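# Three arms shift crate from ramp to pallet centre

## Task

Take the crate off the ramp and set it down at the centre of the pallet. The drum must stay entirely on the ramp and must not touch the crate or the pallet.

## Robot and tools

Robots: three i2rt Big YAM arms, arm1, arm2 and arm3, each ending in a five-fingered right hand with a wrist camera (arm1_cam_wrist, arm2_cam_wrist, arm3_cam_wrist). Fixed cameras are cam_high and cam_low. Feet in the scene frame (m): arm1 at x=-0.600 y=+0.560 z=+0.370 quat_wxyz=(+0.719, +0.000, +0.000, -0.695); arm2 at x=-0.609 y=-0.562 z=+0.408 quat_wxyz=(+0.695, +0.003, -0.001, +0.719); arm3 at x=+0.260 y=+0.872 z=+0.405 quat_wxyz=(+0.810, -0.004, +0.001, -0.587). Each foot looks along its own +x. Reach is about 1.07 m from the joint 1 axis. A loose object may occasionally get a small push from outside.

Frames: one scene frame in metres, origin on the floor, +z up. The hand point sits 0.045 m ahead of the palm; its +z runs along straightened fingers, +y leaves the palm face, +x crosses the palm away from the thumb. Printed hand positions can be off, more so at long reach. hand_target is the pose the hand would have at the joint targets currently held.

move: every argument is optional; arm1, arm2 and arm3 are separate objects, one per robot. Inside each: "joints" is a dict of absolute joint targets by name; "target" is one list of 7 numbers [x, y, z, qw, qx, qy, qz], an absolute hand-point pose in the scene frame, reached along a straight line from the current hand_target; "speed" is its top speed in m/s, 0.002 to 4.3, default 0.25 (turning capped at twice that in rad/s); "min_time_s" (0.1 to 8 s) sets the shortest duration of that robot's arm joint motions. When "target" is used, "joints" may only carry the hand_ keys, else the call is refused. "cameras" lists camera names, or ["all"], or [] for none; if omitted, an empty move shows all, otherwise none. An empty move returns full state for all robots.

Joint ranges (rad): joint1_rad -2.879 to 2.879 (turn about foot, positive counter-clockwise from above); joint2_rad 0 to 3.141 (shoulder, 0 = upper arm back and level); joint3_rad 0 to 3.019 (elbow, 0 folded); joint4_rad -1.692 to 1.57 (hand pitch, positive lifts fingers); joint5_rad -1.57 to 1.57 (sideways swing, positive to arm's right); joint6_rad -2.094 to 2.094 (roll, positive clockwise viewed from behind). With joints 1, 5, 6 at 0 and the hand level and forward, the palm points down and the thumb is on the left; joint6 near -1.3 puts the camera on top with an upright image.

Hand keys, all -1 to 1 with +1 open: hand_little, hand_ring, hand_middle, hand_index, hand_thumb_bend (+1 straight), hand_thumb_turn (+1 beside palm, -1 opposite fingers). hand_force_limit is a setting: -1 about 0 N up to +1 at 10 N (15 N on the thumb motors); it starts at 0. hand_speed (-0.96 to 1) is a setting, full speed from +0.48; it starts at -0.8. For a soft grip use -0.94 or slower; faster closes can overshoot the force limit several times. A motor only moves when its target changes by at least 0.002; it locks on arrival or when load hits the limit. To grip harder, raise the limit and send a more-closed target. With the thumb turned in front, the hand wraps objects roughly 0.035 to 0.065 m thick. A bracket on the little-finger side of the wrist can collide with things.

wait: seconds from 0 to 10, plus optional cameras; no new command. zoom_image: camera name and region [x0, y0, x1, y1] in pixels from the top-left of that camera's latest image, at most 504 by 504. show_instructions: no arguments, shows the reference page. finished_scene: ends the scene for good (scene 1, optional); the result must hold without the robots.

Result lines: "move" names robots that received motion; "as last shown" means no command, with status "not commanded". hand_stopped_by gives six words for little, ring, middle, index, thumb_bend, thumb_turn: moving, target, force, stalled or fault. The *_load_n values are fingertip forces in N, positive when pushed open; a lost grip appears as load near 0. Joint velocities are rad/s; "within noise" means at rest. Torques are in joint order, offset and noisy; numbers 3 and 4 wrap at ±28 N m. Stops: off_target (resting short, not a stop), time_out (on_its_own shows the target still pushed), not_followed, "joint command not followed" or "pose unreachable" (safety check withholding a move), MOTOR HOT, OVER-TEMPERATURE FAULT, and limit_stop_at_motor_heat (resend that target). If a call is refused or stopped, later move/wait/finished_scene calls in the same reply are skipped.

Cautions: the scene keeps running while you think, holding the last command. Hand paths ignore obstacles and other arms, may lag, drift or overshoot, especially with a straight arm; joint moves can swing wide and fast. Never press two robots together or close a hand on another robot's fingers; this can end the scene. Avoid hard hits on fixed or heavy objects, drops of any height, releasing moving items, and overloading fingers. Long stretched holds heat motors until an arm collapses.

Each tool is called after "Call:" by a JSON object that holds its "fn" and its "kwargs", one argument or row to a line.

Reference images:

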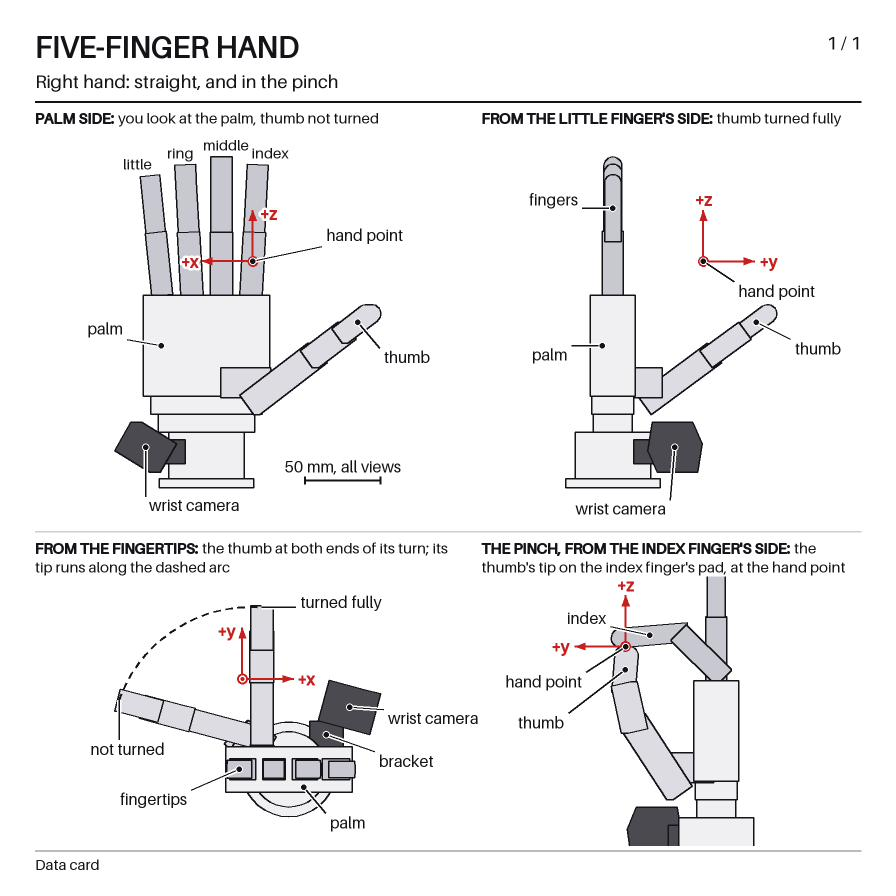

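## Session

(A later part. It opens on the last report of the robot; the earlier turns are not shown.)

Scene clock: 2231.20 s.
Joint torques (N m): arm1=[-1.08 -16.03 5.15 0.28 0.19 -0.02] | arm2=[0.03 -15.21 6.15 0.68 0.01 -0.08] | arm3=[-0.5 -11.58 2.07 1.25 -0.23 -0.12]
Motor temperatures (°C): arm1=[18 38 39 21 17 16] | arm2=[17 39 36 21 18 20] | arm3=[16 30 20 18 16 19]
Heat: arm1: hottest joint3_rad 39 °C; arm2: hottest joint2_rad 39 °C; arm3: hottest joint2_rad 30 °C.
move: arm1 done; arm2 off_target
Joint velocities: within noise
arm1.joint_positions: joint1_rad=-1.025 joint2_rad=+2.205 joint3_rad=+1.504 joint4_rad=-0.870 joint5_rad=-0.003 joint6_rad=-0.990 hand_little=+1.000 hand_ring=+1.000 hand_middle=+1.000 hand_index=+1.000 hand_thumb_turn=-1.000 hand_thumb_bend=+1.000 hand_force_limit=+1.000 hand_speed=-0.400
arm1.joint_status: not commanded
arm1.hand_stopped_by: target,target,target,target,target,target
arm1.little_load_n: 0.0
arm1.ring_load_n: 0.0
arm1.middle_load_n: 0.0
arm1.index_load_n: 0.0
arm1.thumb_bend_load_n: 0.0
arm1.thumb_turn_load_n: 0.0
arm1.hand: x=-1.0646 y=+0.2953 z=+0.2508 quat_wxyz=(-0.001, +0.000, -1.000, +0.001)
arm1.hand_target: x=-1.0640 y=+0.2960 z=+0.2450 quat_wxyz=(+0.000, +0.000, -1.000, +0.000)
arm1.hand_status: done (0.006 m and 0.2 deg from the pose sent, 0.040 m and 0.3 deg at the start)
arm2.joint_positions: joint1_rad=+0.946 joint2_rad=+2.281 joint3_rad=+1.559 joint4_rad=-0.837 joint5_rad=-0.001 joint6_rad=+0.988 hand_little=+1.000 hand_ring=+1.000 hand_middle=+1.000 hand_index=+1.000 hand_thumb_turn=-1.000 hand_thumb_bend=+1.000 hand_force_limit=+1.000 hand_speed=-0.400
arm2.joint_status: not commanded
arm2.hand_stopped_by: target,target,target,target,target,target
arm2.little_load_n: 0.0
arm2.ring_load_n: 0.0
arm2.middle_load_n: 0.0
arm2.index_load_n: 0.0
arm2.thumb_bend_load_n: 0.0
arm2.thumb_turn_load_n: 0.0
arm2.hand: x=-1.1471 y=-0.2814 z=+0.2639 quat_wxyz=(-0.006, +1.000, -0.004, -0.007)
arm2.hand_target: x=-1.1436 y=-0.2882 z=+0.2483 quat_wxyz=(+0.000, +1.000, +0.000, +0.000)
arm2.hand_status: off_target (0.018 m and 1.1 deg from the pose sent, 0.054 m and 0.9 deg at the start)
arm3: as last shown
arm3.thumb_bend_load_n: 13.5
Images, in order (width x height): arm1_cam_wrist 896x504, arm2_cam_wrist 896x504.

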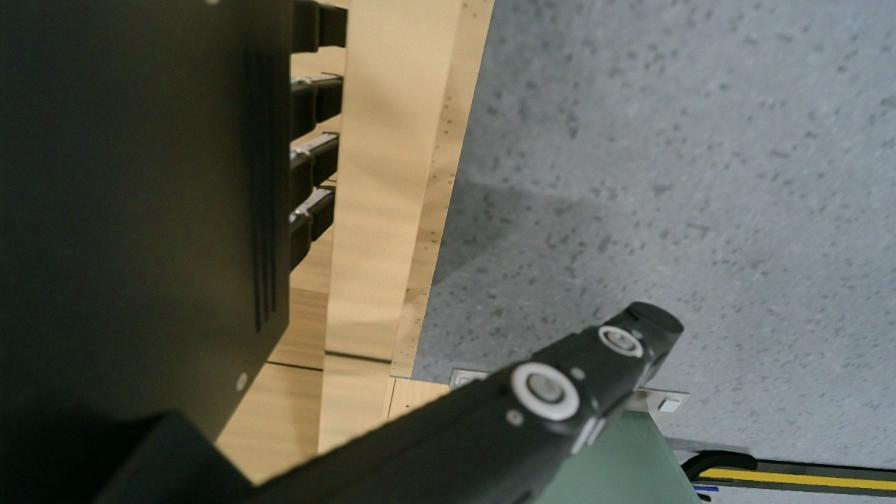

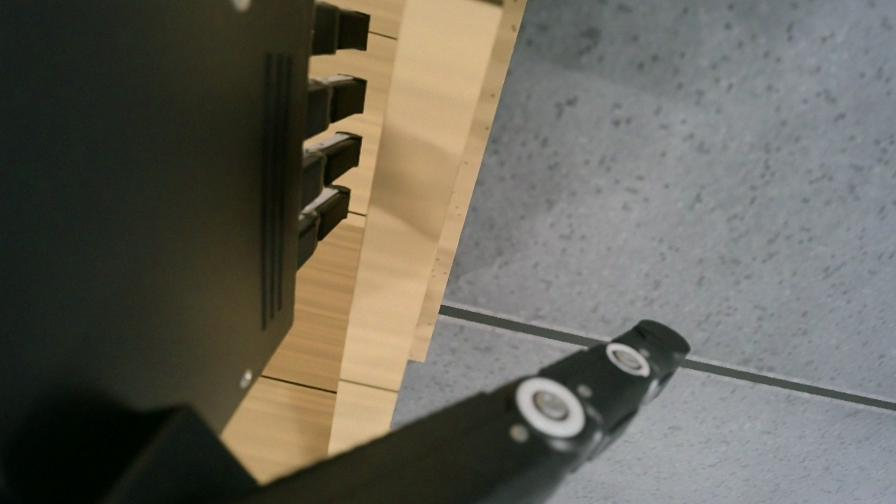

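Call:
{"fn": "move", "kwargs": {
  "arm1": {"target": [-1.063, 0.303, 0.240, 0, 0, 1, 0], "speed": 0.06},
  "arm2": {"target": [-1.138, -0.298, 0.238, 0, 1, 0, 0], "speed": 0.06}
}}

Call:
{"fn": "move", "kwargs": {
  "arm1": {"joints": {"hand_thumb_bend": -1, "hand_force_limit": 1, "hand_speed": -0.85}},
  "arm2": {"joints": {"hand_thumb_bend": -1, "hand_force_limit": 1, "hand_speed": -0.85}},
  "cameras": ["arm1_cam_wrist", "arm2_cam_wrist", "cam_high"]
}}

Scene clock: 2238.77 s.
Joint torques (N m): arm1=[-1.61 -15.79 4.94 0.24 0.16 -0.13] | arm2=[0.09 -15.03 5.68 0.62 0.01 0.01] | arm3=[-0.5 -11.58 2.07 1.22 -0.24 -0.12]
Motor temperatures (°C): arm1=[18 37 37 21 17 16] | arm2=[17 41 36 21 18 20] | arm3=[16 30 20 18 16 19]
Heat: arm1: hottest joint2_rad 37 °C; arm2: hottest joint2_rad 41 °C; arm3: hottest joint2_rad 30 °C.
move: arm1 done; arm2 off_target
Joint velocities: within noise
arm1.joint_positions: joint1_rad=-1.025 joint2_rad=+2.205 joint3_rad=+1.487 joint4_rad=-0.853 joint5_rad=-0.003 joint6_rad=-0.991 hand_little=+1.000 hand_ring=+1.000 hand_middle=+1.000 hand_index=+1.000 hand_thumb_turn=-1.000 hand_thumb_bend=+1.000 hand_force_limit=+1.000 hand_speed=-0.400
arm1.joint_status: not commanded
arm1.hand_stopped_by: target,target,target,target,target,target
arm1.little_load_n: 0.0
arm1.ring_load_n: 0.0
arm1.middle_load_n: 0.0
arm1.index_load_n: 0.0
arm1.thumb_bend_load_n: 0.0
arm1.thumb_turn_load_n: 0.0
arm1.hand: x=-1.0613 y=+0.2975 z=+0.2459 quat_wxyz=(-0.001, +0.000, -1.000, +0.001)
arm1.hand_target: x=-1.0629 y=+0.3030 z=+0.2400 quat_wxyz=(+0.000, +0.000, -1.000, +0.000)
arm1.hand_status: done (0.008 m and 0.1 deg from the pose sent, 0.013 m and 0.2 deg at the start)
arm2.joint_positions: joint1_rad=+0.953 joint2_rad=+2.281 joint3_rad=+1.523 joint4_rad=-0.799 joint5_rad=-0.001 joint6_rad=+0.988 hand_little=+1.000 hand_ring=+1.000 hand_middle=+1.000 hand_index=+1.000 hand_thumb_turn=-1.000 hand_thumb_bend=+1.000 hand_force_limit=+1.000 hand_speed=-0.400
arm2.joint_status: not commanded
arm2.hand_stopped_by: target,target,target,target,target,target
arm2.little_load_n: 0.0
arm2.ring_load_n: 0.0
arm2.middle_load_n: 0.0
arm2.index_load_n: 0.0
arm2.thumb_bend_load_n: 0.0
arm2.thumb_turn_load_n: 0.0
arm2.hand: x=-1.1417 y=-0.2905 z=+0.2535 quat_wxyz=(-0.006, +1.000, +0.000, -0.007)
arm2.hand_target: x=-1.1376 y=-0.2983 z=+0.2382 quat_wxyz=(+0.000, +1.000, +0.000, +0.000)
arm2.hand_status: off_target (0.018 m and 1.1 deg from the pose sent, 0.032 m and 1.1 deg at the start)
arm3: as last shown
arm3.thumb_bend_load_n: 13.0
pictures: none

Scene clock: 2247.00 s.
Joint torques (N m): arm1=[-0.97 -15.68 5.37 0.32 -0.12 -0.1] | arm2=[-0.21 -14.92 6.05 0.65 0.3 -0.12] | arm3=[-0.44 -11.58 2.07 1.25 -0.24 -0.12]
Motor temperatures (°C): arm1=[18 37 36 21 17 16] | arm2=[17 42 35 21 18 20] | arm3=[16 30 20 18 16 19]
Heat: arm1: hottest joint2_rad 37 °C; arm2: hottest joint2_rad 42 °C; arm3: hottest joint2_rad 30 °C.
move: arm1 off_target; arm2 off_target
Joint velocities: within noise
arm1.joint_positions: joint1_rad=-1.032 joint2_rad=+2.205 joint3_rad=+1.480 joint4_rad=-0.852 joint5_rad=+0.005 joint6_rad=-0.991 hand_little=+1.000 hand_ring=+1.000 hand_middle=+1.000 hand_index=+1.000 hand_thumb_turn=-1.000 hand_thumb_bend=-0.435 hand_force_limit=+1.000 hand_speed=-0.850
arm1.joint_status: hand_thumb_bend off_target (ended at -0.435, target -1.000); the others done
arm1.hand_stopped_by: target,target,target,target,force,target
arm1.little_load_n: 0.0
arm1.ring_load_n: 0.0
arm1.middle_load_n: 0.0
arm1.index_load_n: 0.0
arm1.thumb_bend_load_n: 14.0
arm1.thumb_turn_load_n: 1.5
arm1.hand: x=-1.0613 y=+0.3038 z=+0.2447 quat_wxyz=(-0.001, -0.003, -1.000, -0.004)
arm1.hand_target: x=-1.0629 y=+0.3031 z=+0.2400 quat_wxyz=(+0.000, +0.000, -1.000, +0.000)
arm1.hand_status: not commanded
arm2.joint_positions: joint1_rad=+0.958 joint2_rad=+2.281 joint3_rad=+1.517 joint4_rad=-0.799 joint5_rad=-0.009 joint6_rad=+1.000 hand_little=+1.000 hand_ring=+1.000 hand_middle=+1.000 hand_index=+1.000 hand_thumb_turn=-1.000 hand_thumb_bend=-0.450 hand_force_limit=+1.000 hand_speed=-0.850
arm2.joint_status: hand_thumb_bend off_target (ended at -0.450, target -1.000); the others done
arm2.hand_stopped_by: target,target,target,target,force,target
arm2.little_load_n: 0.0
arm2.ring_load_n: 0.0
arm2.middle_load_n: 0.0
arm2.index_load_n: 0.0
arm2.thumb_bend_load_n: 14.5
arm2.thumb_turn_load_n: 1.0
arm2.hand: x=-1.1422 y=-0.2956 z=+0.2526 quat_wxyz=(-0.001, +1.000, -0.004, -0.007)
arm2.hand_target: x=-1.1375 y=-0.2983 z=+0.2382 quat_wxyz=(+0.000, +1.000, +0.000, +0.000)
arm2.hand_status: not commanded
arm3: as last shown
arm3.thumb_bend_load_n: 13.5
Images, in order (width x height): arm1_cam_wrist 896x504, arm2_cam_wrist 896x504, cam_high 896x504.

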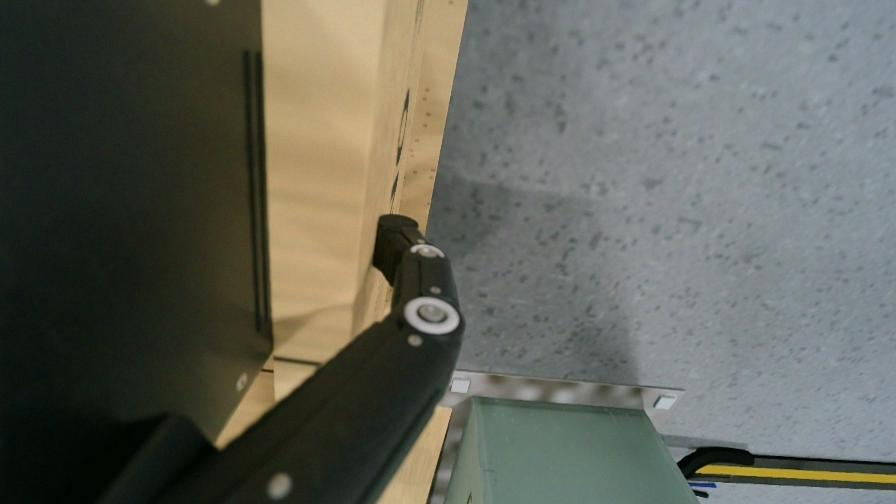

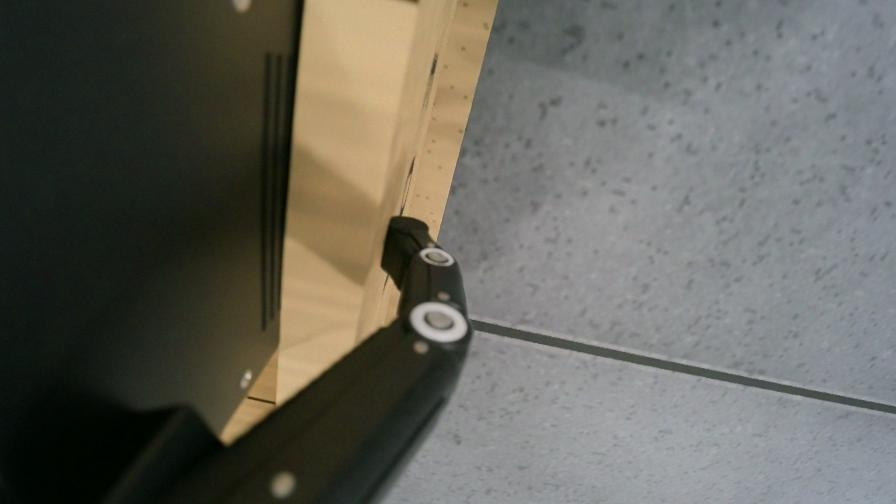

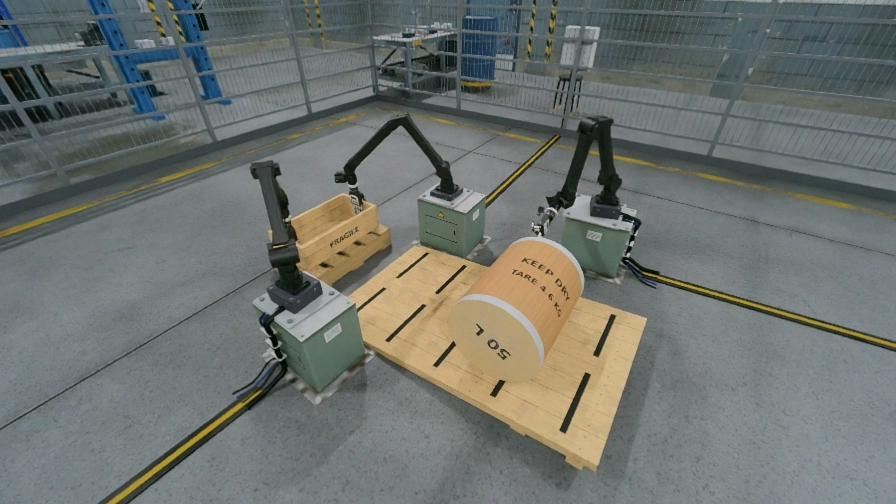

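Call:
{"fn": "move", "kwargs": {
  "arm1": {"target": [-1.090, 0.318, 0.308, -0.041, 0, 0.9992, 0], "speed": 0.06},
  "arm2": {"target": [-1.172, -0.314, 0.306, 0, 0.999, 0, -0.0455], "speed": 0.06},
  "cameras": ["cam_high", "cam_low"]
}}

Call:
{"fn": "zoom_image", "kwargs": {
  "camera": "cam_low",
  "region": [230, 260, 330, 380]
}}

Call:
{"fn": "zoom_image", "kwargs": {
  "camera": "cam_high",
  "region": [300, 200, 400, 290]
}}

Scene clock: 2258.90 s.
Joint torques (N m): arm1=[-3.08 -24.82 5.52 -1.31 0.82 -0.35] | arm2=[2.43 -22.53 6.09 -0.25 -0.86 0.1] | arm3=[-0.5 -11.58 2.07 1.24 -0.24 -0.12]
Motor temperatures (°C): arm1=[18 37 34 21 17 16] | arm2=[17 43 34 20 18 20] | arm3=[16 30 20 18 16 19]
Heat: arm1: hottest joint2_rad 37 °C; arm2: hottest joint2_rad 43 °C; arm3: hottest joint2_rad 30 °C.
move: arm1 off_target; arm2 off_target
Joint velocities: within noise
arm1.joint_positions: joint1_rad=-1.034 joint2_rad=+2.197 joint3_rad=+1.476 joint4_rad=-0.852 joint5_rad=+0.024 joint6_rad=-0.993 hand_little=+1.000 hand_ring=+1.000 hand_middle=+1.000 hand_index=+1.000 hand_thumb_turn=-1.000 hand_thumb_bend=-0.435 hand_force_limit=+1.000 hand_speed=-0.850
arm1.joint_status: not commanded
arm1.hand_stopped_by: target,target,target,target,force,target
arm1.little_load_n: 0.0
arm1.ring_load_n: 0.0
arm1.middle_load_n: 0.0
arm1.index_load_n: 0.0
arm1.thumb_bend_load_n: 13.5
arm1.thumb_turn_load_n: 1.5
arm1.hand: x=-1.0639 y=+0.3079 z=+0.2487 quat_wxyz=(+0.006, -0.003, -1.000, -0.011)
arm1.hand_target: x=-1.0882 y=+0.3183 z=+0.3044 quat_wxyz=(+0.041, -0.001, -0.999, -0.001)
arm1.hand_status: off_target (0.066 m and 4.2 deg from the pose sent, 0.071 m and 4.9 deg at the start)
arm2.joint_positions: joint1_rad=+0.958 joint2_rad=+2.276 joint3_rad=+1.512 joint4_rad=-0.799 joint5_rad=-0.025 joint6_rad=+1.018 hand_little=+1.000 hand_ring=+1.000 hand_middle=+1.000 hand_index=+1.000 hand_thumb_turn=-1.000 hand_thumb_bend=-0.450 hand_force_limit=+1.000 hand_speed=-0.850
arm2.joint_status: not commanded
arm2.hand_stopped_by: target,target,target,target,force,target
arm2.little_load_n: 0.0
arm2.ring_load_n: 0.0
arm2.middle_load_n: 0.0
arm2.index_load_n: 0.0
arm2.thumb_bend_load_n: 13.0
arm2.thumb_turn_load_n: 0.0
arm2.hand: x=-1.1438 y=-0.2984 z=+0.2548 quat_wxyz=(+0.006, +1.000, -0.013, -0.011)
arm2.hand_target: x=-1.1707 y=-0.3145 z=+0.3037 quat_wxyz=(+0.001, +0.999, +0.001, -0.045)
arm2.hand_status: off_target (0.061 m and 4.2 deg from the pose sent, 0.064 m and 4.4 deg at the start)
arm3: as last shown
arm3.thumb_bend_load_n: 13.0
Images, in order (width x height): cam_high 896x504, cam_low 896x504.

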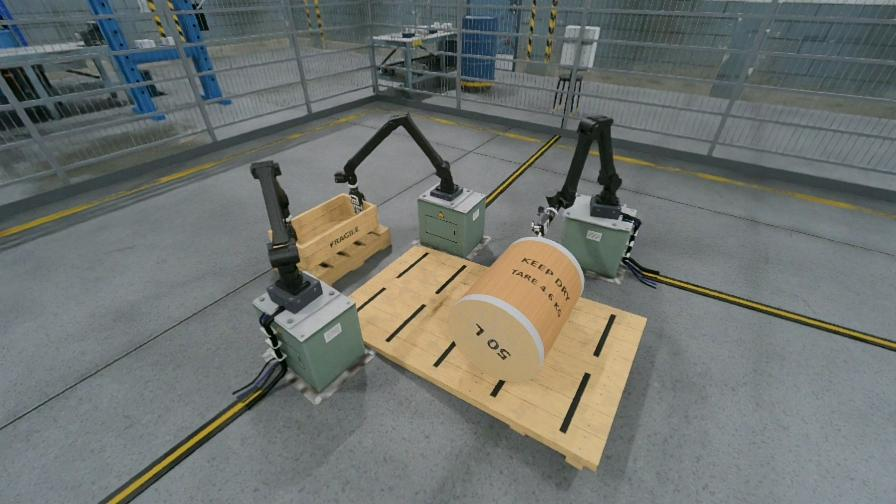

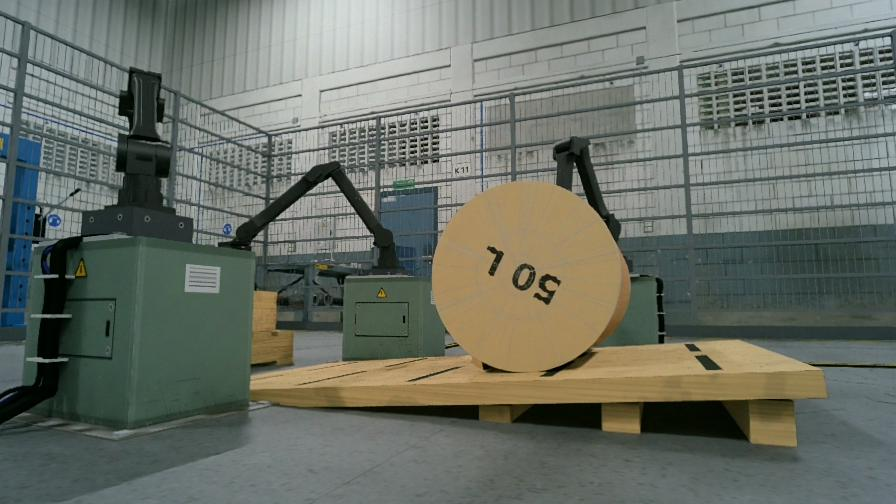

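Scaled by 4.200 from the camera's image (finer frame: 1280x720).

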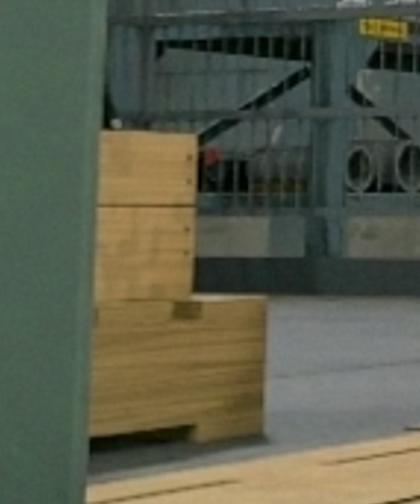

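Scaled by 5.040 from the camera's image (finer frame: 1280x720).

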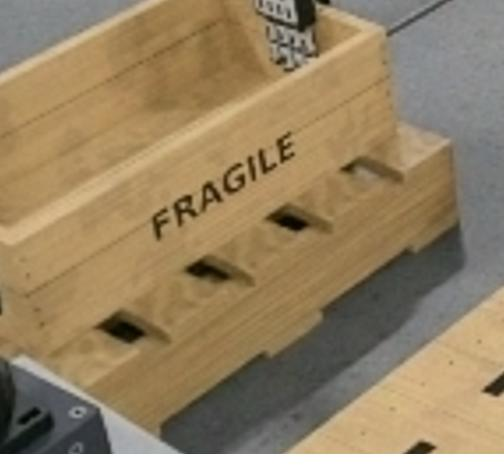

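Call:
{"fn": "move", "kwargs": {
  "arm1": {"target": [-1.086, 0.318, 0.328, -0.041, 0, 0.9992, 0], "speed": 0.05},
  "arm2": {"target": [-1.168, -0.314, 0.324, 0, 0.999, 0, -0.0455], "speed": 0.05},
  "cameras": ["cam_high", "cam_low"]
}}

Call:
{"fn": "zoom_image", "kwargs": {
  "camera": "cam_low",
  "region": [230, 260, 330, 380]
}}

Call:
{"fn": "zoom_image", "kwargs": {
  "camera": "cam_high",
  "region": [300, 200, 400, 290]
}}

Scene clock: 2267.13 s.
Joint torques (N m): arm1=[-3.14 -24.94 6.23 -1.99 0.98 -0.38] | arm2=[2.26 -24.35 6.17 -1.06 -0.98 0.07] | arm3=[-0.5 -11.58 2.07 1.24 -0.24 -0.12]
Motor temperatures (°C): arm1=[18 39 34 21 17 16] | arm2=[17 45 33 20 19 20] | arm3=[16 30 20 18 16 19]
Heat: arm1: hottest joint2_rad 39 °C; arm2: hottest joint2_rad 45 °C; arm3: hottest joint2_rad 30 °C.
move: arm1 off_target; arm2 off_target
Joint velocities: within noise
arm1.joint_positions: joint1_rad=-1.033 joint2_rad=+2.167 joint3_rad=+1.465 joint4_rad=-0.863 joint5_rad=+0.020 joint6_rad=-0.989 hand_little=+1.000 hand_ring=+1.000 hand_middle=+1.000 hand_index=+1.000 hand_thumb_turn=-1.000 hand_thumb_bend=-0.435 hand_force_limit=+1.000 hand_speed=-0.850
arm1.joint_status: not commanded
arm1.hand_stopped_by: target,target,target,target,force,target
arm1.little_load_n: 0.0
arm1.ring_load_n: 0.0
arm1.middle_load_n: 0.0
arm1.index_load_n: 0.0
arm1.thumb_bend_load_n: 16.5
arm1.thumb_turn_load_n: 2.0
arm1.hand: x=-1.0619 y=+0.3071 z=+0.2615 quat_wxyz=(+0.008, -0.004, -1.000, -0.007)
arm1.hand_target: x=-1.0841 y=+0.3183 z=+0.3232 quat_wxyz=(+0.041, -0.001, -0.999, -0.001)
arm1.hand_status: off_target (0.072 m and 3.9 deg from the pose sent, 0.083 m and 4.2 deg at the start)
arm2.joint_positions: joint1_rad=+0.958 joint2_rad=+2.268 joint3_rad=+1.501 joint4_rad=-0.799 joint5_rad=-0.022 joint6_rad=+1.017 hand_little=+1.000 hand_ring=+1.000 hand_middle=+1.000 hand_index=+1.000 hand_thumb_turn=-1.000 hand_thumb_bend=-0.450 hand_force_limit=+1.000 hand_speed=-0.850
arm2.joint_status: not commanded
arm2.hand_stopped_by: target,target,target,target,force,target
arm2.little_load_n: 0.0
arm2.ring_load_n: 0.5
arm2.middle_load_n: 0.0
arm2.index_load_n: 0.0
arm2.thumb_bend_load_n: 12.0
arm2.thumb_turn_load_n: 0.5
arm2.hand: x=-1.1401 y=-0.2998 z=+0.2560 quat_wxyz=(+0.006, +1.000, -0.012, -0.009)
arm2.hand_target: x=-1.1667 y=-0.3144 z=+0.3196 quat_wxyz=(+0.001, +0.999, +0.001, -0.046)
arm2.hand_status: off_target (0.075 m and 4.5 deg from the pose sent, 0.075 m and 4.2 deg at the start)
arm3: as last shown
Images, in order (width x height): cam_high 896x504, cam_low 896x504.

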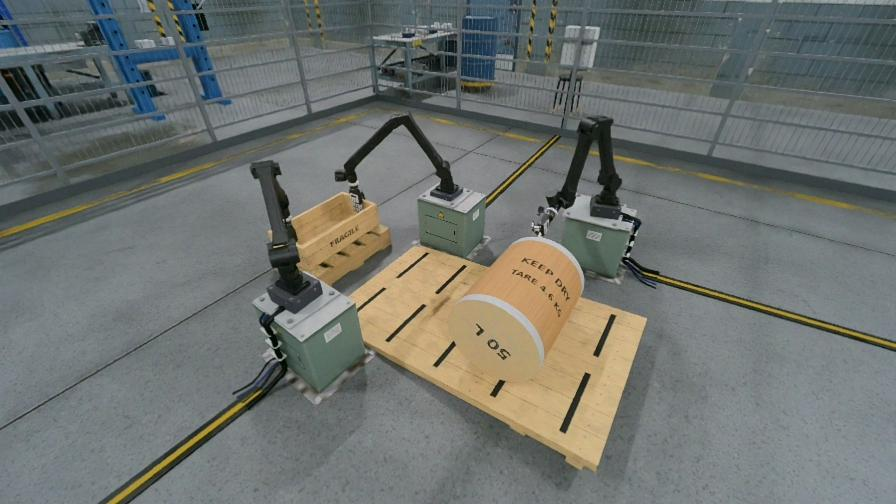

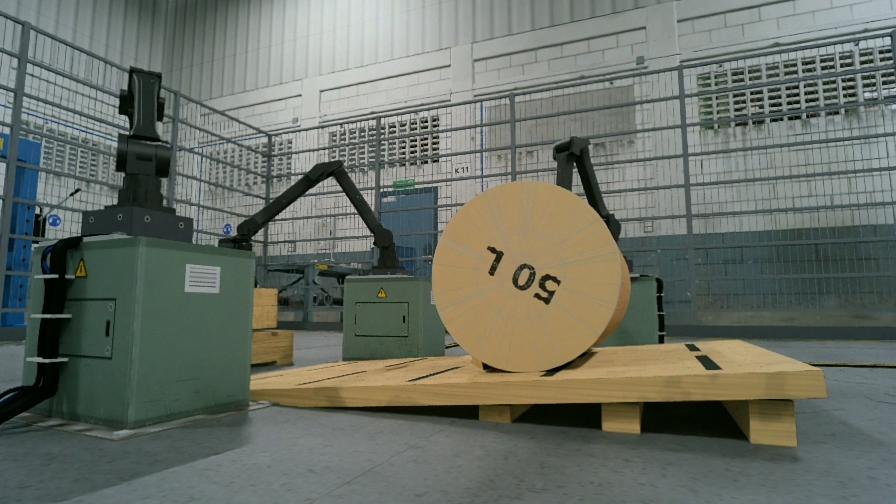

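Scaled by 4.200 from the camera's image (finer frame: 1280x720).

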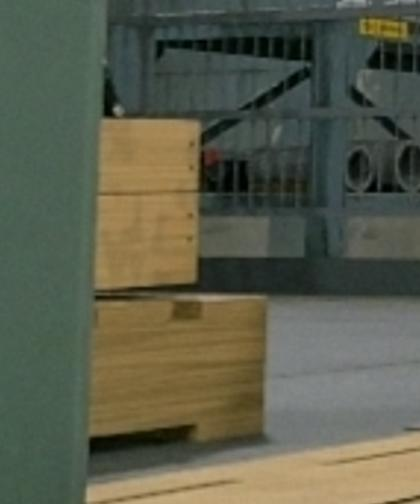

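Scaled by 5.040 from the camera's image (finer frame: 1280x720).

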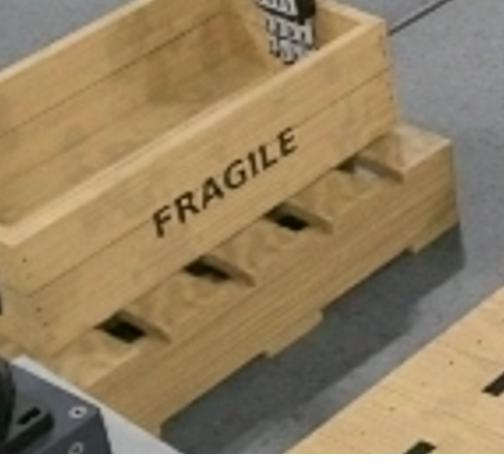

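Call:
{"fn": "move", "kwargs": {
  "arm1": {"target": [-1.070, 0.318, 0.330, -0.041, 0, 0.9992, 0], "speed": 0.05},
  "arm2": {"target": [-1.152, -0.314, 0.345, 0, 0.999, 0, -0.0455], "speed": 0.05},
  "cameras": ["cam_high", "cam_low"]
}}

Call:
{"fn": "zoom_image", "kwargs": {
  "camera": "cam_low",
  "region": [230, 260, 330, 380]
}}

Call:
{"fn": "zoom_image", "kwargs": {
  "camera": "cam_high",
  "region": [300, 200, 400, 290]
}}

Scene clock: 2276.03 s.
Joint torques (N m): arm1=[-2.73 -24.06 6.09 -1.61 1.05 -0.33] | arm2=[2.37 -24.47 6.45 -1.25 -1.11 0.11] | arm3=[-0.5 -11.58 2.09 1.24 -0.24 -0.12]
Motor temperatures (°C): arm1=[18 40 34 21 18 16] | arm2=[17 44 33 21 20 20] | arm3=[16 30 20 18 16 19]
Heat: arm1: hottest joint2_rad 40 °C; arm2: hottest joint2_rad 44 °C; arm3: hottest joint2_rad 30 °C.
move: arm1 off_target; arm2 off_target
Joint velocities: within noise
arm1.joint_positions: joint1_rad=-1.019 joint2_rad=+2.128 joint3_rad=+1.419 joint4_rad=-0.863 joint5_rad=+0.019 joint6_rad=-0.979 hand_little=+1.000 hand_ring=+1.000 hand_middle=+1.000 hand_index=+1.000 hand_thumb_turn=-1.000 hand_thumb_bend=-0.435 hand_force_limit=+1.000 hand_speed=-0.850
arm1.joint_status: not commanded
arm1.hand_stopped_by: target,target,target,target,force,target
arm1.little_load_n: 0.0
arm1.ring_load_n: 0.0
arm1.middle_load_n: 0.0
arm1.index_load_n: 0.0
arm1.thumb_bend_load_n: 14.0
arm1.thumb_turn_load_n: 1.5
arm1.hand: x=-1.0455 y=+0.3083 z=+0.2704 quat_wxyz=(+0.005, -0.003, -1.000, -0.009)
arm1.hand_target: x=-1.0682 y=+0.3184 z=+0.3261 quat_wxyz=(+0.041, -0.001, -0.999, -0.001)
arm1.hand_status: off_target (0.065 m and 4.2 deg from the pose sent, 0.070 m and 3.9 deg at the start)
arm2.joint_positions: joint1_rad=+0.941 joint2_rad=+2.216 joint3_rad=+1.452 joint4_rad=-0.810 joint5_rad=-0.019 joint6_rad=+0.998 hand_little=+1.000 hand_ring=+1.000 hand_middle=+1.000 hand_index=+1.000 hand_thumb_turn=-1.000 hand_thumb_bend=-0.450 hand_force_limit=+1.000 hand_speed=-0.850
arm2.joint_status: not commanded
arm2.hand_stopped_by: target,target,target,target,force,target
arm2.little_load_n: 0.0
arm2.ring_load_n: 0.0
arm2.middle_load_n: 0.0
arm2.index_load_n: 0.0
arm2.thumb_bend_load_n: 13.0
arm2.thumb_turn_load_n: 1.0
arm2.hand: x=-1.1222 y=-0.2994 z=+0.2720 quat_wxyz=(+0.007, +1.000, -0.011, -0.005)
arm2.hand_target: x=-1.1503 y=-0.3146 z=+0.3397 quat_wxyz=(+0.001, +0.999, +0.001, -0.046)
arm2.hand_status: off_target (0.080 m and 4.8 deg from the pose sent, 0.091 m and 4.5 deg at the start)
arm3: as last shown
arm3.index_load_n: -0.5
Images, in order (width x height): cam_high 896x504, cam_low 896x504.

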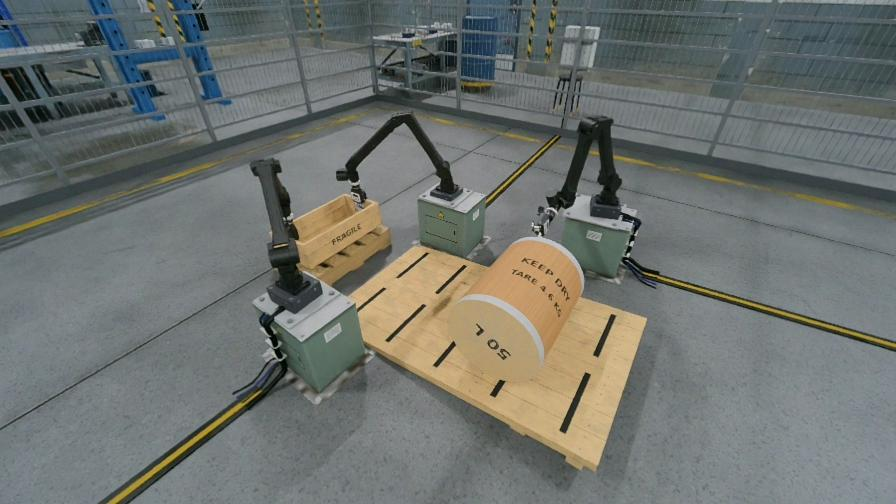

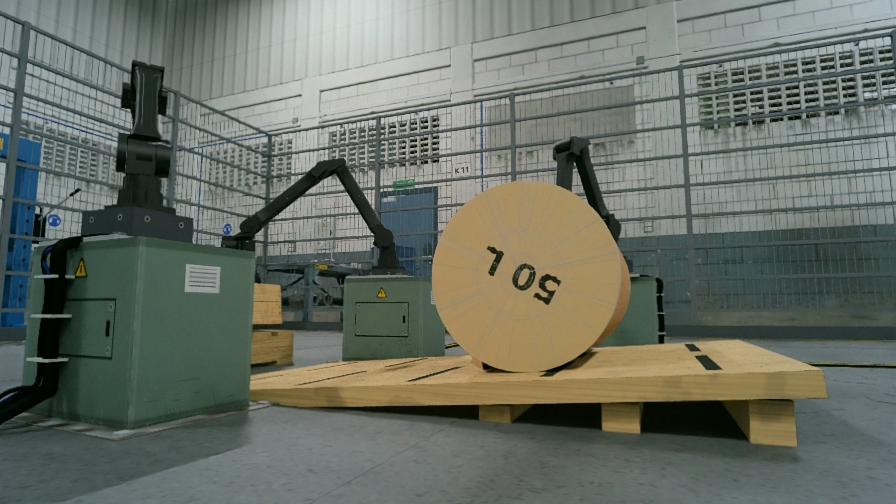

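Scaled by 4.200 from the camera's image (finer frame: 1280x720).

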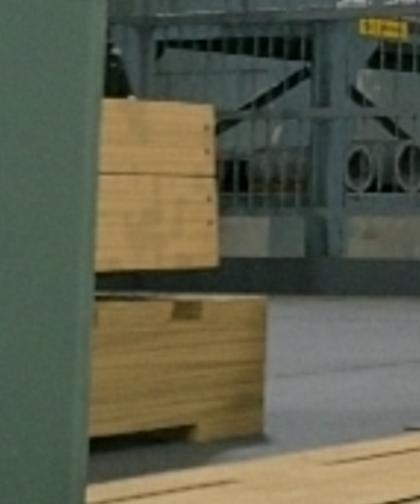

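Scaled by 5.040 from the camera's image (finer frame: 1280x720).

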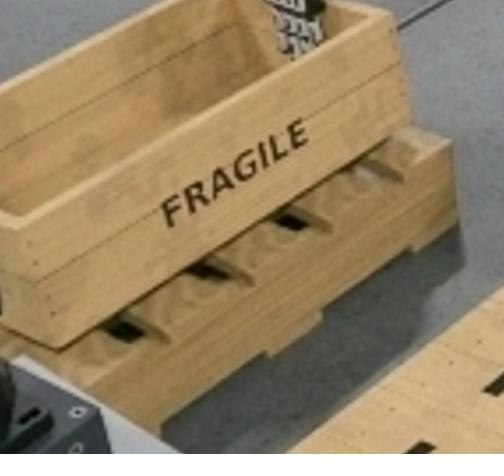

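Call:
{"fn": "move", "kwargs": {
  "arm1": {"target": [-1.063, 0.318, 0.302, -0.036, 0, 0.9993, 0], "speed": 0.05},
  "arm2": {"target": [-1.145, -0.314, 0.315, 0, 0.9992, 0, -0.040], "speed": 0.05},
  "cameras": ["cam_high", "cam_low"]
}}

Call:
{"fn": "zoom_image", "kwargs": {
  "camera": "cam_low",
  "region": [230, 260, 330, 380]
}}

Call:
{"fn": "zoom_image", "kwargs": {
  "camera": "cam_high",
  "region": [300, 200, 400, 290]
}}

Scene clock: 2290.03 s.
Joint torques (N m): arm1=[-3.25 -21.48 5.68 -0.75 0.95 -0.31] | arm2=[2.49 -21.66 6.12 -0.24 -0.93 0.12] | arm3=[-0.44 -11.63 2.06 1.24 -0.24 -0.12]
Motor temperatures (°C): arm1=[18 43 33 21 19 16] | arm2=[17 49 33 21 21 20] | arm3=[16 30 20 18 16 19]
Heat: arm1: hottest joint2_rad 43 °C; arm2: hottest joint2_rad 49 °C; arm3: hottest joint2_rad 30 °C.
move: arm1 off_target; arm2 off_target
Joint velocities: within noise
arm1.joint_positions: joint1_rad=-1.013 joint2_rad=+2.128 joint3_rad=+1.396 joint4_rad=-0.839 joint5_rad=+0.016 joint6_rad=-0.975 hand_little=+1.000 hand_ring=+1.000 hand_middle=+1.000 hand_index=+1.000 hand_thumb_turn=-1.000 hand_thumb_bend=-0.435 hand_force_limit=+1.000 hand_speed=-0.850
arm1.joint_status: not commanded
arm1.hand_stopped_by: target,target,target,target,force,target
arm1.little_load_n: 0.0
arm1.ring_load_n: 0.0
arm1.middle_load_n: 0.0
arm1.index_load_n: 0.0
arm1.thumb_bend_load_n: 14.5
arm1.thumb_turn_load_n: 0.5
arm1.hand: x=-1.0391 y=+0.3083 z=+0.2636 quat_wxyz=(+0.005, -0.001, -1.000, -0.007)
arm1.hand_target: x=-1.0617 y=+0.3182 z=+0.3005 quat_wxyz=(+0.036, +0.000, -0.999, -0.001)
arm1.hand_status: off_target (0.046 m and 3.6 deg from the pose sent, 0.037 m and 3.7 deg at the start)
arm2.joint_positions: joint1_rad=+0.935 joint2_rad=+2.216 joint3_rad=+1.434 joint4_rad=-0.793 joint5_rad=-0.019 joint6_rad=+0.993 hand_little=+1.000 hand_ring=+1.000 hand_middle=+1.000 hand_index=+1.000 hand_thumb_turn=-1.000 hand_thumb_bend=-0.450 hand_force_limit=+1.000 hand_speed=-0.850
arm2.joint_status: not commanded
arm2.hand_stopped_by: target,target,target,target,force,target
arm2.little_load_n: 0.0
arm2.ring_load_n: 0.0
arm2.middle_load_n: 0.0
arm2.index_load_n: 0.0
arm2.thumb_bend_load_n: 13.0
arm2.thumb_turn_load_n: 1.5
arm2.hand: x=-1.1162 y=-0.2993 z=+0.2670 quat_wxyz=(+0.006, +1.000, -0.012, -0.005)
arm2.hand_target: x=-1.1436 y=-0.3144 z=+0.3128 quat_wxyz=(+0.001, +0.999, +0.001, -0.040)
arm2.hand_status: off_target (0.058 m and 4.3 deg from the pose sent, 0.051 m and 4.2 deg at the start)
arm3: as last shown
arm3.index_load_n: 0.0
Images, in order (width x height): cam_high 896x504, cam_low 896x504.

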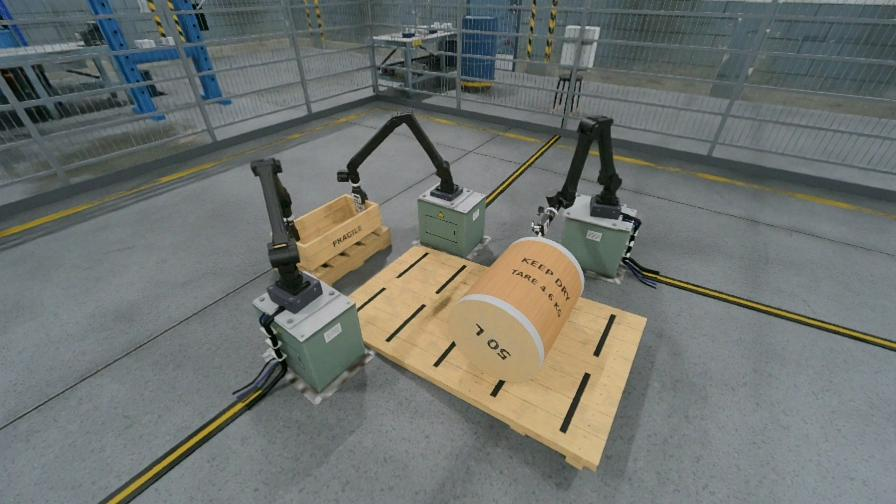

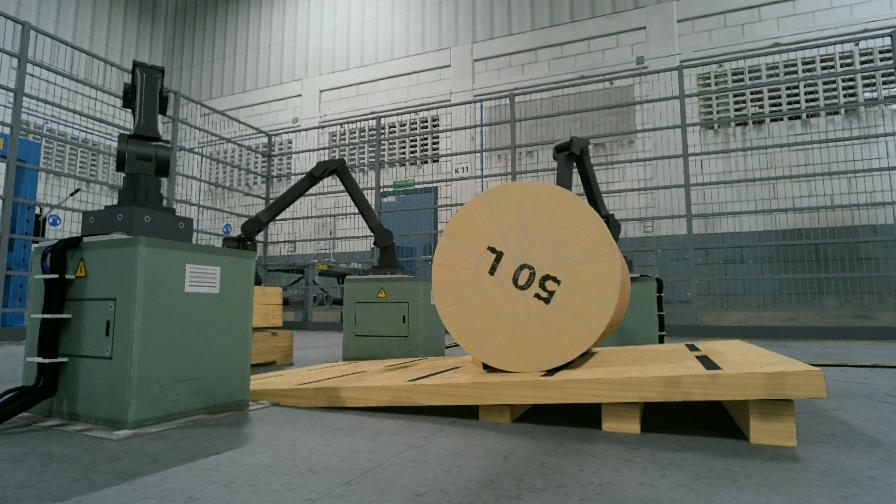

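Scaled by 4.200 from the camera's image (finer frame: 1280x720).

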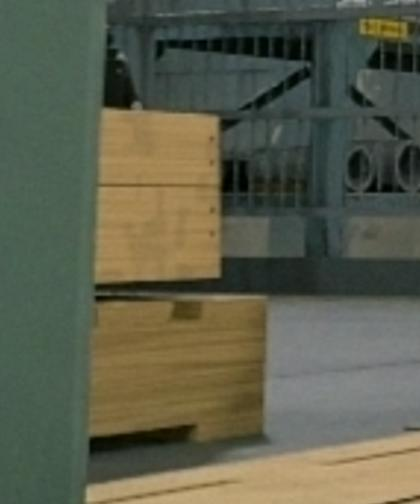

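Scaled by 5.040 from the camera's image (finer frame: 1280x720).

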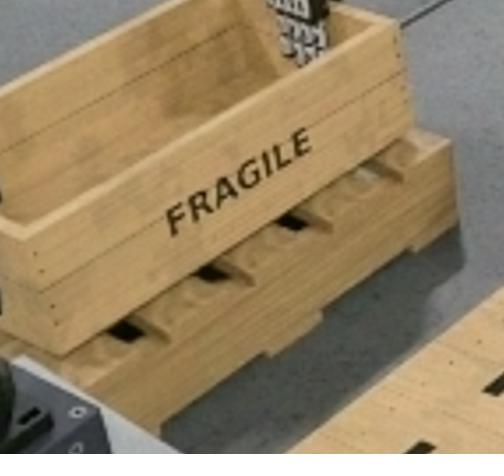

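Call:
{"fn": "move", "kwargs": {
  "arm1": {"target": [-1.062, 0.318, 0.274, -0.028, 0, 0.9996, 0], "speed": 0.05},
  "arm2": {"target": [-1.145, -0.314, 0.290, 0, 0.9995, 0, -0.032], "speed": 0.05}
}}

Call:
{"fn": "move", "kwargs": {
  "arm1": {"target": [-1.048, 0.314, 0.252, -0.012, 0, 0.9999, 0], "speed": 0.05},
  "arm2": {"target": [-1.129, -0.310, 0.262, 0, 0.9999, 0, -0.014], "speed": 0.05},
  "cameras": ["cam_high", "cam_low"]
}}

Call:
{"fn": "zoom_image", "kwargs": {
  "camera": "cam_low",
  "region": [230, 260, 330, 380]
}}

Call:
{"fn": "zoom_image", "kwargs": {
  "camera": "cam_high",
  "region": [300, 200, 400, 290]
}}

Scene clock: 2300.07 s.
Joint torques (N m): arm1=[-3.31 -18.49 6.11 0.2 1.04 -0.37] | arm2=[3.08 -18.9 7.32 0.32 -1.06 0.18] | arm3=[-0.5 -11.58 2.09 1.24 -0.24 -0.12]
Motor temperatures (°C): arm1=[18 44 32 21 19 16] | arm2=[17 51 32 21 22 20] | arm3=[16 30 20 18 16 19]
Heat: arm1: hottest joint2_rad 44 °C; arm2: hottest joint2_rad 51 °C; arm3: hottest joint2_rad 30 °C.
move: arm1 off_target; arm2 off_target
Joint velocities: within noise
arm1.joint_positions: joint1_rad=-1.010 joint2_rad=+2.144 joint3_rad=+1.390 joint4_rad=-0.828 joint5_rad=+0.005 joint6_rad=-0.972 hand_little=+1.000 hand_ring=+1.000 hand_middle=+1.000 hand_index=+1.000 hand_thumb_turn=-1.000 hand_thumb_bend=-0.435 hand_force_limit=+1.000 hand_speed=-0.850
arm1.joint_status: not commanded
arm1.hand_stopped_by: target,target,target,target,force,target
arm1.little_load_n: 0.0
arm1.ring_load_n: 0.0
arm1.middle_load_n: 0.0
arm1.index_load_n: 0.0
arm1.thumb_bend_load_n: 14.0
arm1.thumb_turn_load_n: 1.5
arm1.hand: x=-1.0328 y=+0.3077 z=+0.2530 quat_wxyz=(-0.004, -0.001, -1.000, -0.006)
arm1.hand_target: x=-1.0609 y=+0.3183 z=+0.2742 quat_wxyz=(+0.028, +0.000, -1.000, -0.001)
arm1.hand_status: off_target (0.037 m and 3.7 deg from the pose sent, 0.027 m and 2.7 deg at the start)
arm2.joint_positions: joint1_rad=+0.932 joint2_rad=+2.224 joint3_rad=+1.425 joint4_rad=-0.786 joint5_rad=-0.006 joint6_rad=+0.990 hand_little=+1.000 hand_ring=+1.000 hand_middle=+1.000 hand_index=+1.000 hand_thumb_turn=-1.000 hand_thumb_bend=-0.450 hand_force_limit=+1.000 hand_speed=-0.850
arm2.joint_status: not commanded
arm2.hand_stopped_by: target,target,target,target,force,target
arm2.little_load_n: 0.0
arm2.ring_load_n: 0.0
arm2.middle_load_n: 0.0
arm2.index_load_n: 0.0
arm2.thumb_bend_load_n: 13.5
arm2.thumb_turn_load_n: 1.0
arm2.hand: x=-1.1096 y=-0.2988 z=+0.2593 quat_wxyz=(+0.004, +1.000, -0.012, +0.003)
arm2.hand_target: x=-1.1434 y=-0.3147 z=+0.2901 quat_wxyz=(+0.001, +0.999, +0.001, -0.032)
arm2.hand_status: off_target (0.049 m and 4.2 deg from the pose sent, 0.040 m and 3.4 deg at the start)
arm3.joint_positions: joint1_rad=-0.885 joint2_rad=+2.012 joint3_rad=+0.570 joint4_rad=+1.035 joint5_rad=-0.545 joint6_rad=-1.778 hand_little=-1.000 hand_ring=-1.000 hand_middle=+1.000 hand_index=+1.000 hand_thumb_turn=-1.000 hand_thumb_bend=-0.979 hand_force_limit=+0.200 hand_speed=+0.200
arm3.joint_status: not commanded
arm3.hand_stopped_by: target,target,target,target,force,target
arm3.little_load_n: 0.0
arm3.ring_load_n: 0.0
arm3.middle_load_n: 0.0
arm3.index_load_n: -0.5
arm3.thumb_bend_load_n: 13.0
arm3.thumb_turn_load_n: 1.0
arm3.hand: x=+0.0065 y=+0.3943 z=+0.3500 quat_wxyz=(+0.405, +0.580, -0.575, +0.412)
arm3.hand_target: x=+0.0002 y=+0.3999 z=+0.3500 quat_wxyz=(+0.406, +0.579, -0.579, +0.406)
arm3.hand_status: not commanded
pictures: none

Scene clock: 2301.20 s.
Joint torques (N m): arm1=[-2.49 -15.79 5.53 0.66 0.59 -0.27] | arm2=[1.96 -15.85 6.67 0.85 -0.48 0.04] | arm3=[-0.44 -11.58 2.09 1.24 -0.24 -0.12]
Motor temperatures (°C): arm1=[18 43 32 21 19 16] | arm2=[17 50 32 21 22 20] | arm3=[16 30 20 18 16 19]
Heat: arm1: hottest joint2_rad 43 °C; arm2: hottest joint2_rad 50 °C; arm3: hottest joint2_rad 30 °C.
move: arm1 off_target; arm2 off_target
Joint velocities: within noise
arm1.joint_positions: joint1_rad=-1.010 joint2_rad=+2.145 joint3_rad=+1.386 joint4_rad=-0.823 joint5_rad=-0.001 joint6_rad=-0.971 hand_little=+1.000 hand_ring=+1.000 hand_middle=+1.000 hand_index=+1.000 hand_thumb_turn=-1.000 hand_thumb_bend=-0.435 hand_force_limit=+1.000 hand_speed=-0.850
arm1.joint_status: not commanded
arm1.hand_stopped_by: target,target,target,target,force,target
arm1.little_load_n: 0.0
arm1.ring_load_n: 0.0
arm1.middle_load_n: 0.0
arm1.index_load_n: 0.0
arm1.thumb_bend_load_n: 14.5
arm1.thumb_turn_load_n: 1.0
arm1.hand: x=-1.0316 y=+0.3072 z=+0.2514 quat_wxyz=(-0.005, -0.002, -1.000, -0.003)
arm1.hand_target: x=-1.0477 y=+0.3142 z=+0.2524 quat_wxyz=(+0.012, +0.000, -1.000, -0.001)
arm1.hand_status: off_target (0.018 m and 2.0 deg from the pose sent, 0.016 m and 1.9 deg at the start)
arm2.joint_positions: joint1_rad=+0.932 joint2_rad=+2.225 joint3_rad=+1.423 joint4_rad=-0.780 joint5_rad=-0.002 joint6_rad=+0.990 hand_little=+1.000 hand_ring=+1.000 hand_middle=+1.000 hand_index=+1.000 hand_thumb_turn=-1.000 hand_thumb_bend=-0.450 hand_force_limit=+1.000 hand_speed=-0.850
arm2.joint_status: not commanded
arm2.hand_stopped_by: target,target,target,target,force,target
arm2.little_load_n: -0.5
arm2.ring_load_n: 0.5
arm2.middle_load_n: 0.0
arm2.index_load_n: 0.0
arm2.thumb_bend_load_n: 13.5
arm2.thumb_turn_load_n: 1.5
arm2.hand: x=-1.1096 y=-0.2979 z=+0.2581 quat_wxyz=(+0.002, +1.000, -0.012, +0.002)
arm2.hand_target: x=-1.1284 y=-0.3102 z=+0.2623 quat_wxyz=(+0.000, +1.000, +0.000, -0.014)
arm2.hand_status: off_target (0.023 m and 2.3 deg from the pose sent, 0.023 m and 2.4 deg at the start)
arm3: as last shown
arm3.index_load_n: 0.0
Images, in order (width x height): cam_high 896x504, cam_low 896x504.

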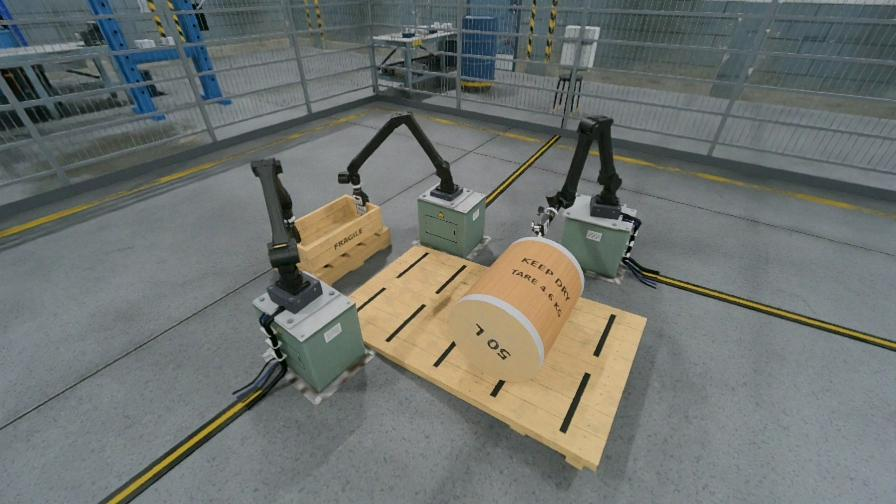

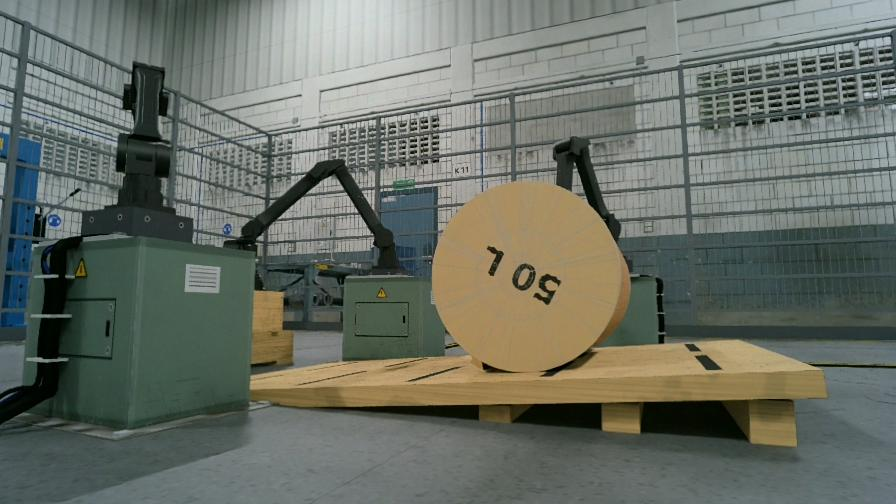

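Scaled by 4.200 from the camera's image (finer frame: 1280x720).

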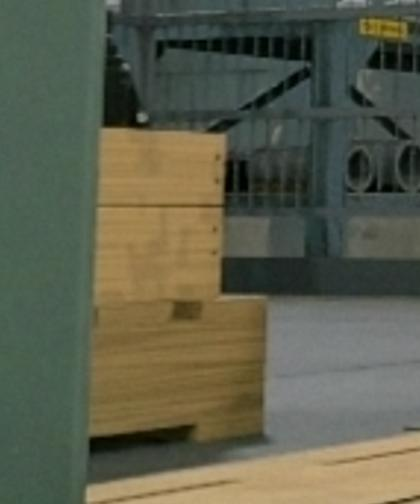

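Scaled by 5.040 from the camera's image (finer frame: 1280x720).

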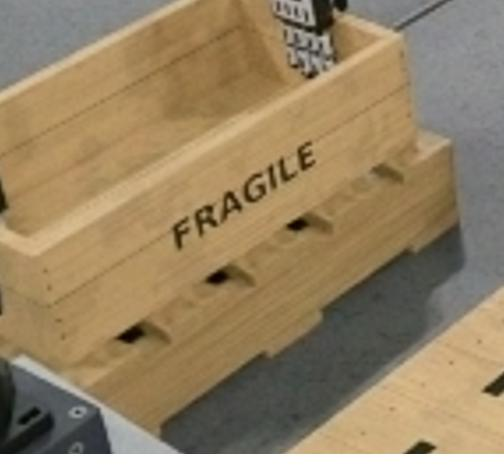

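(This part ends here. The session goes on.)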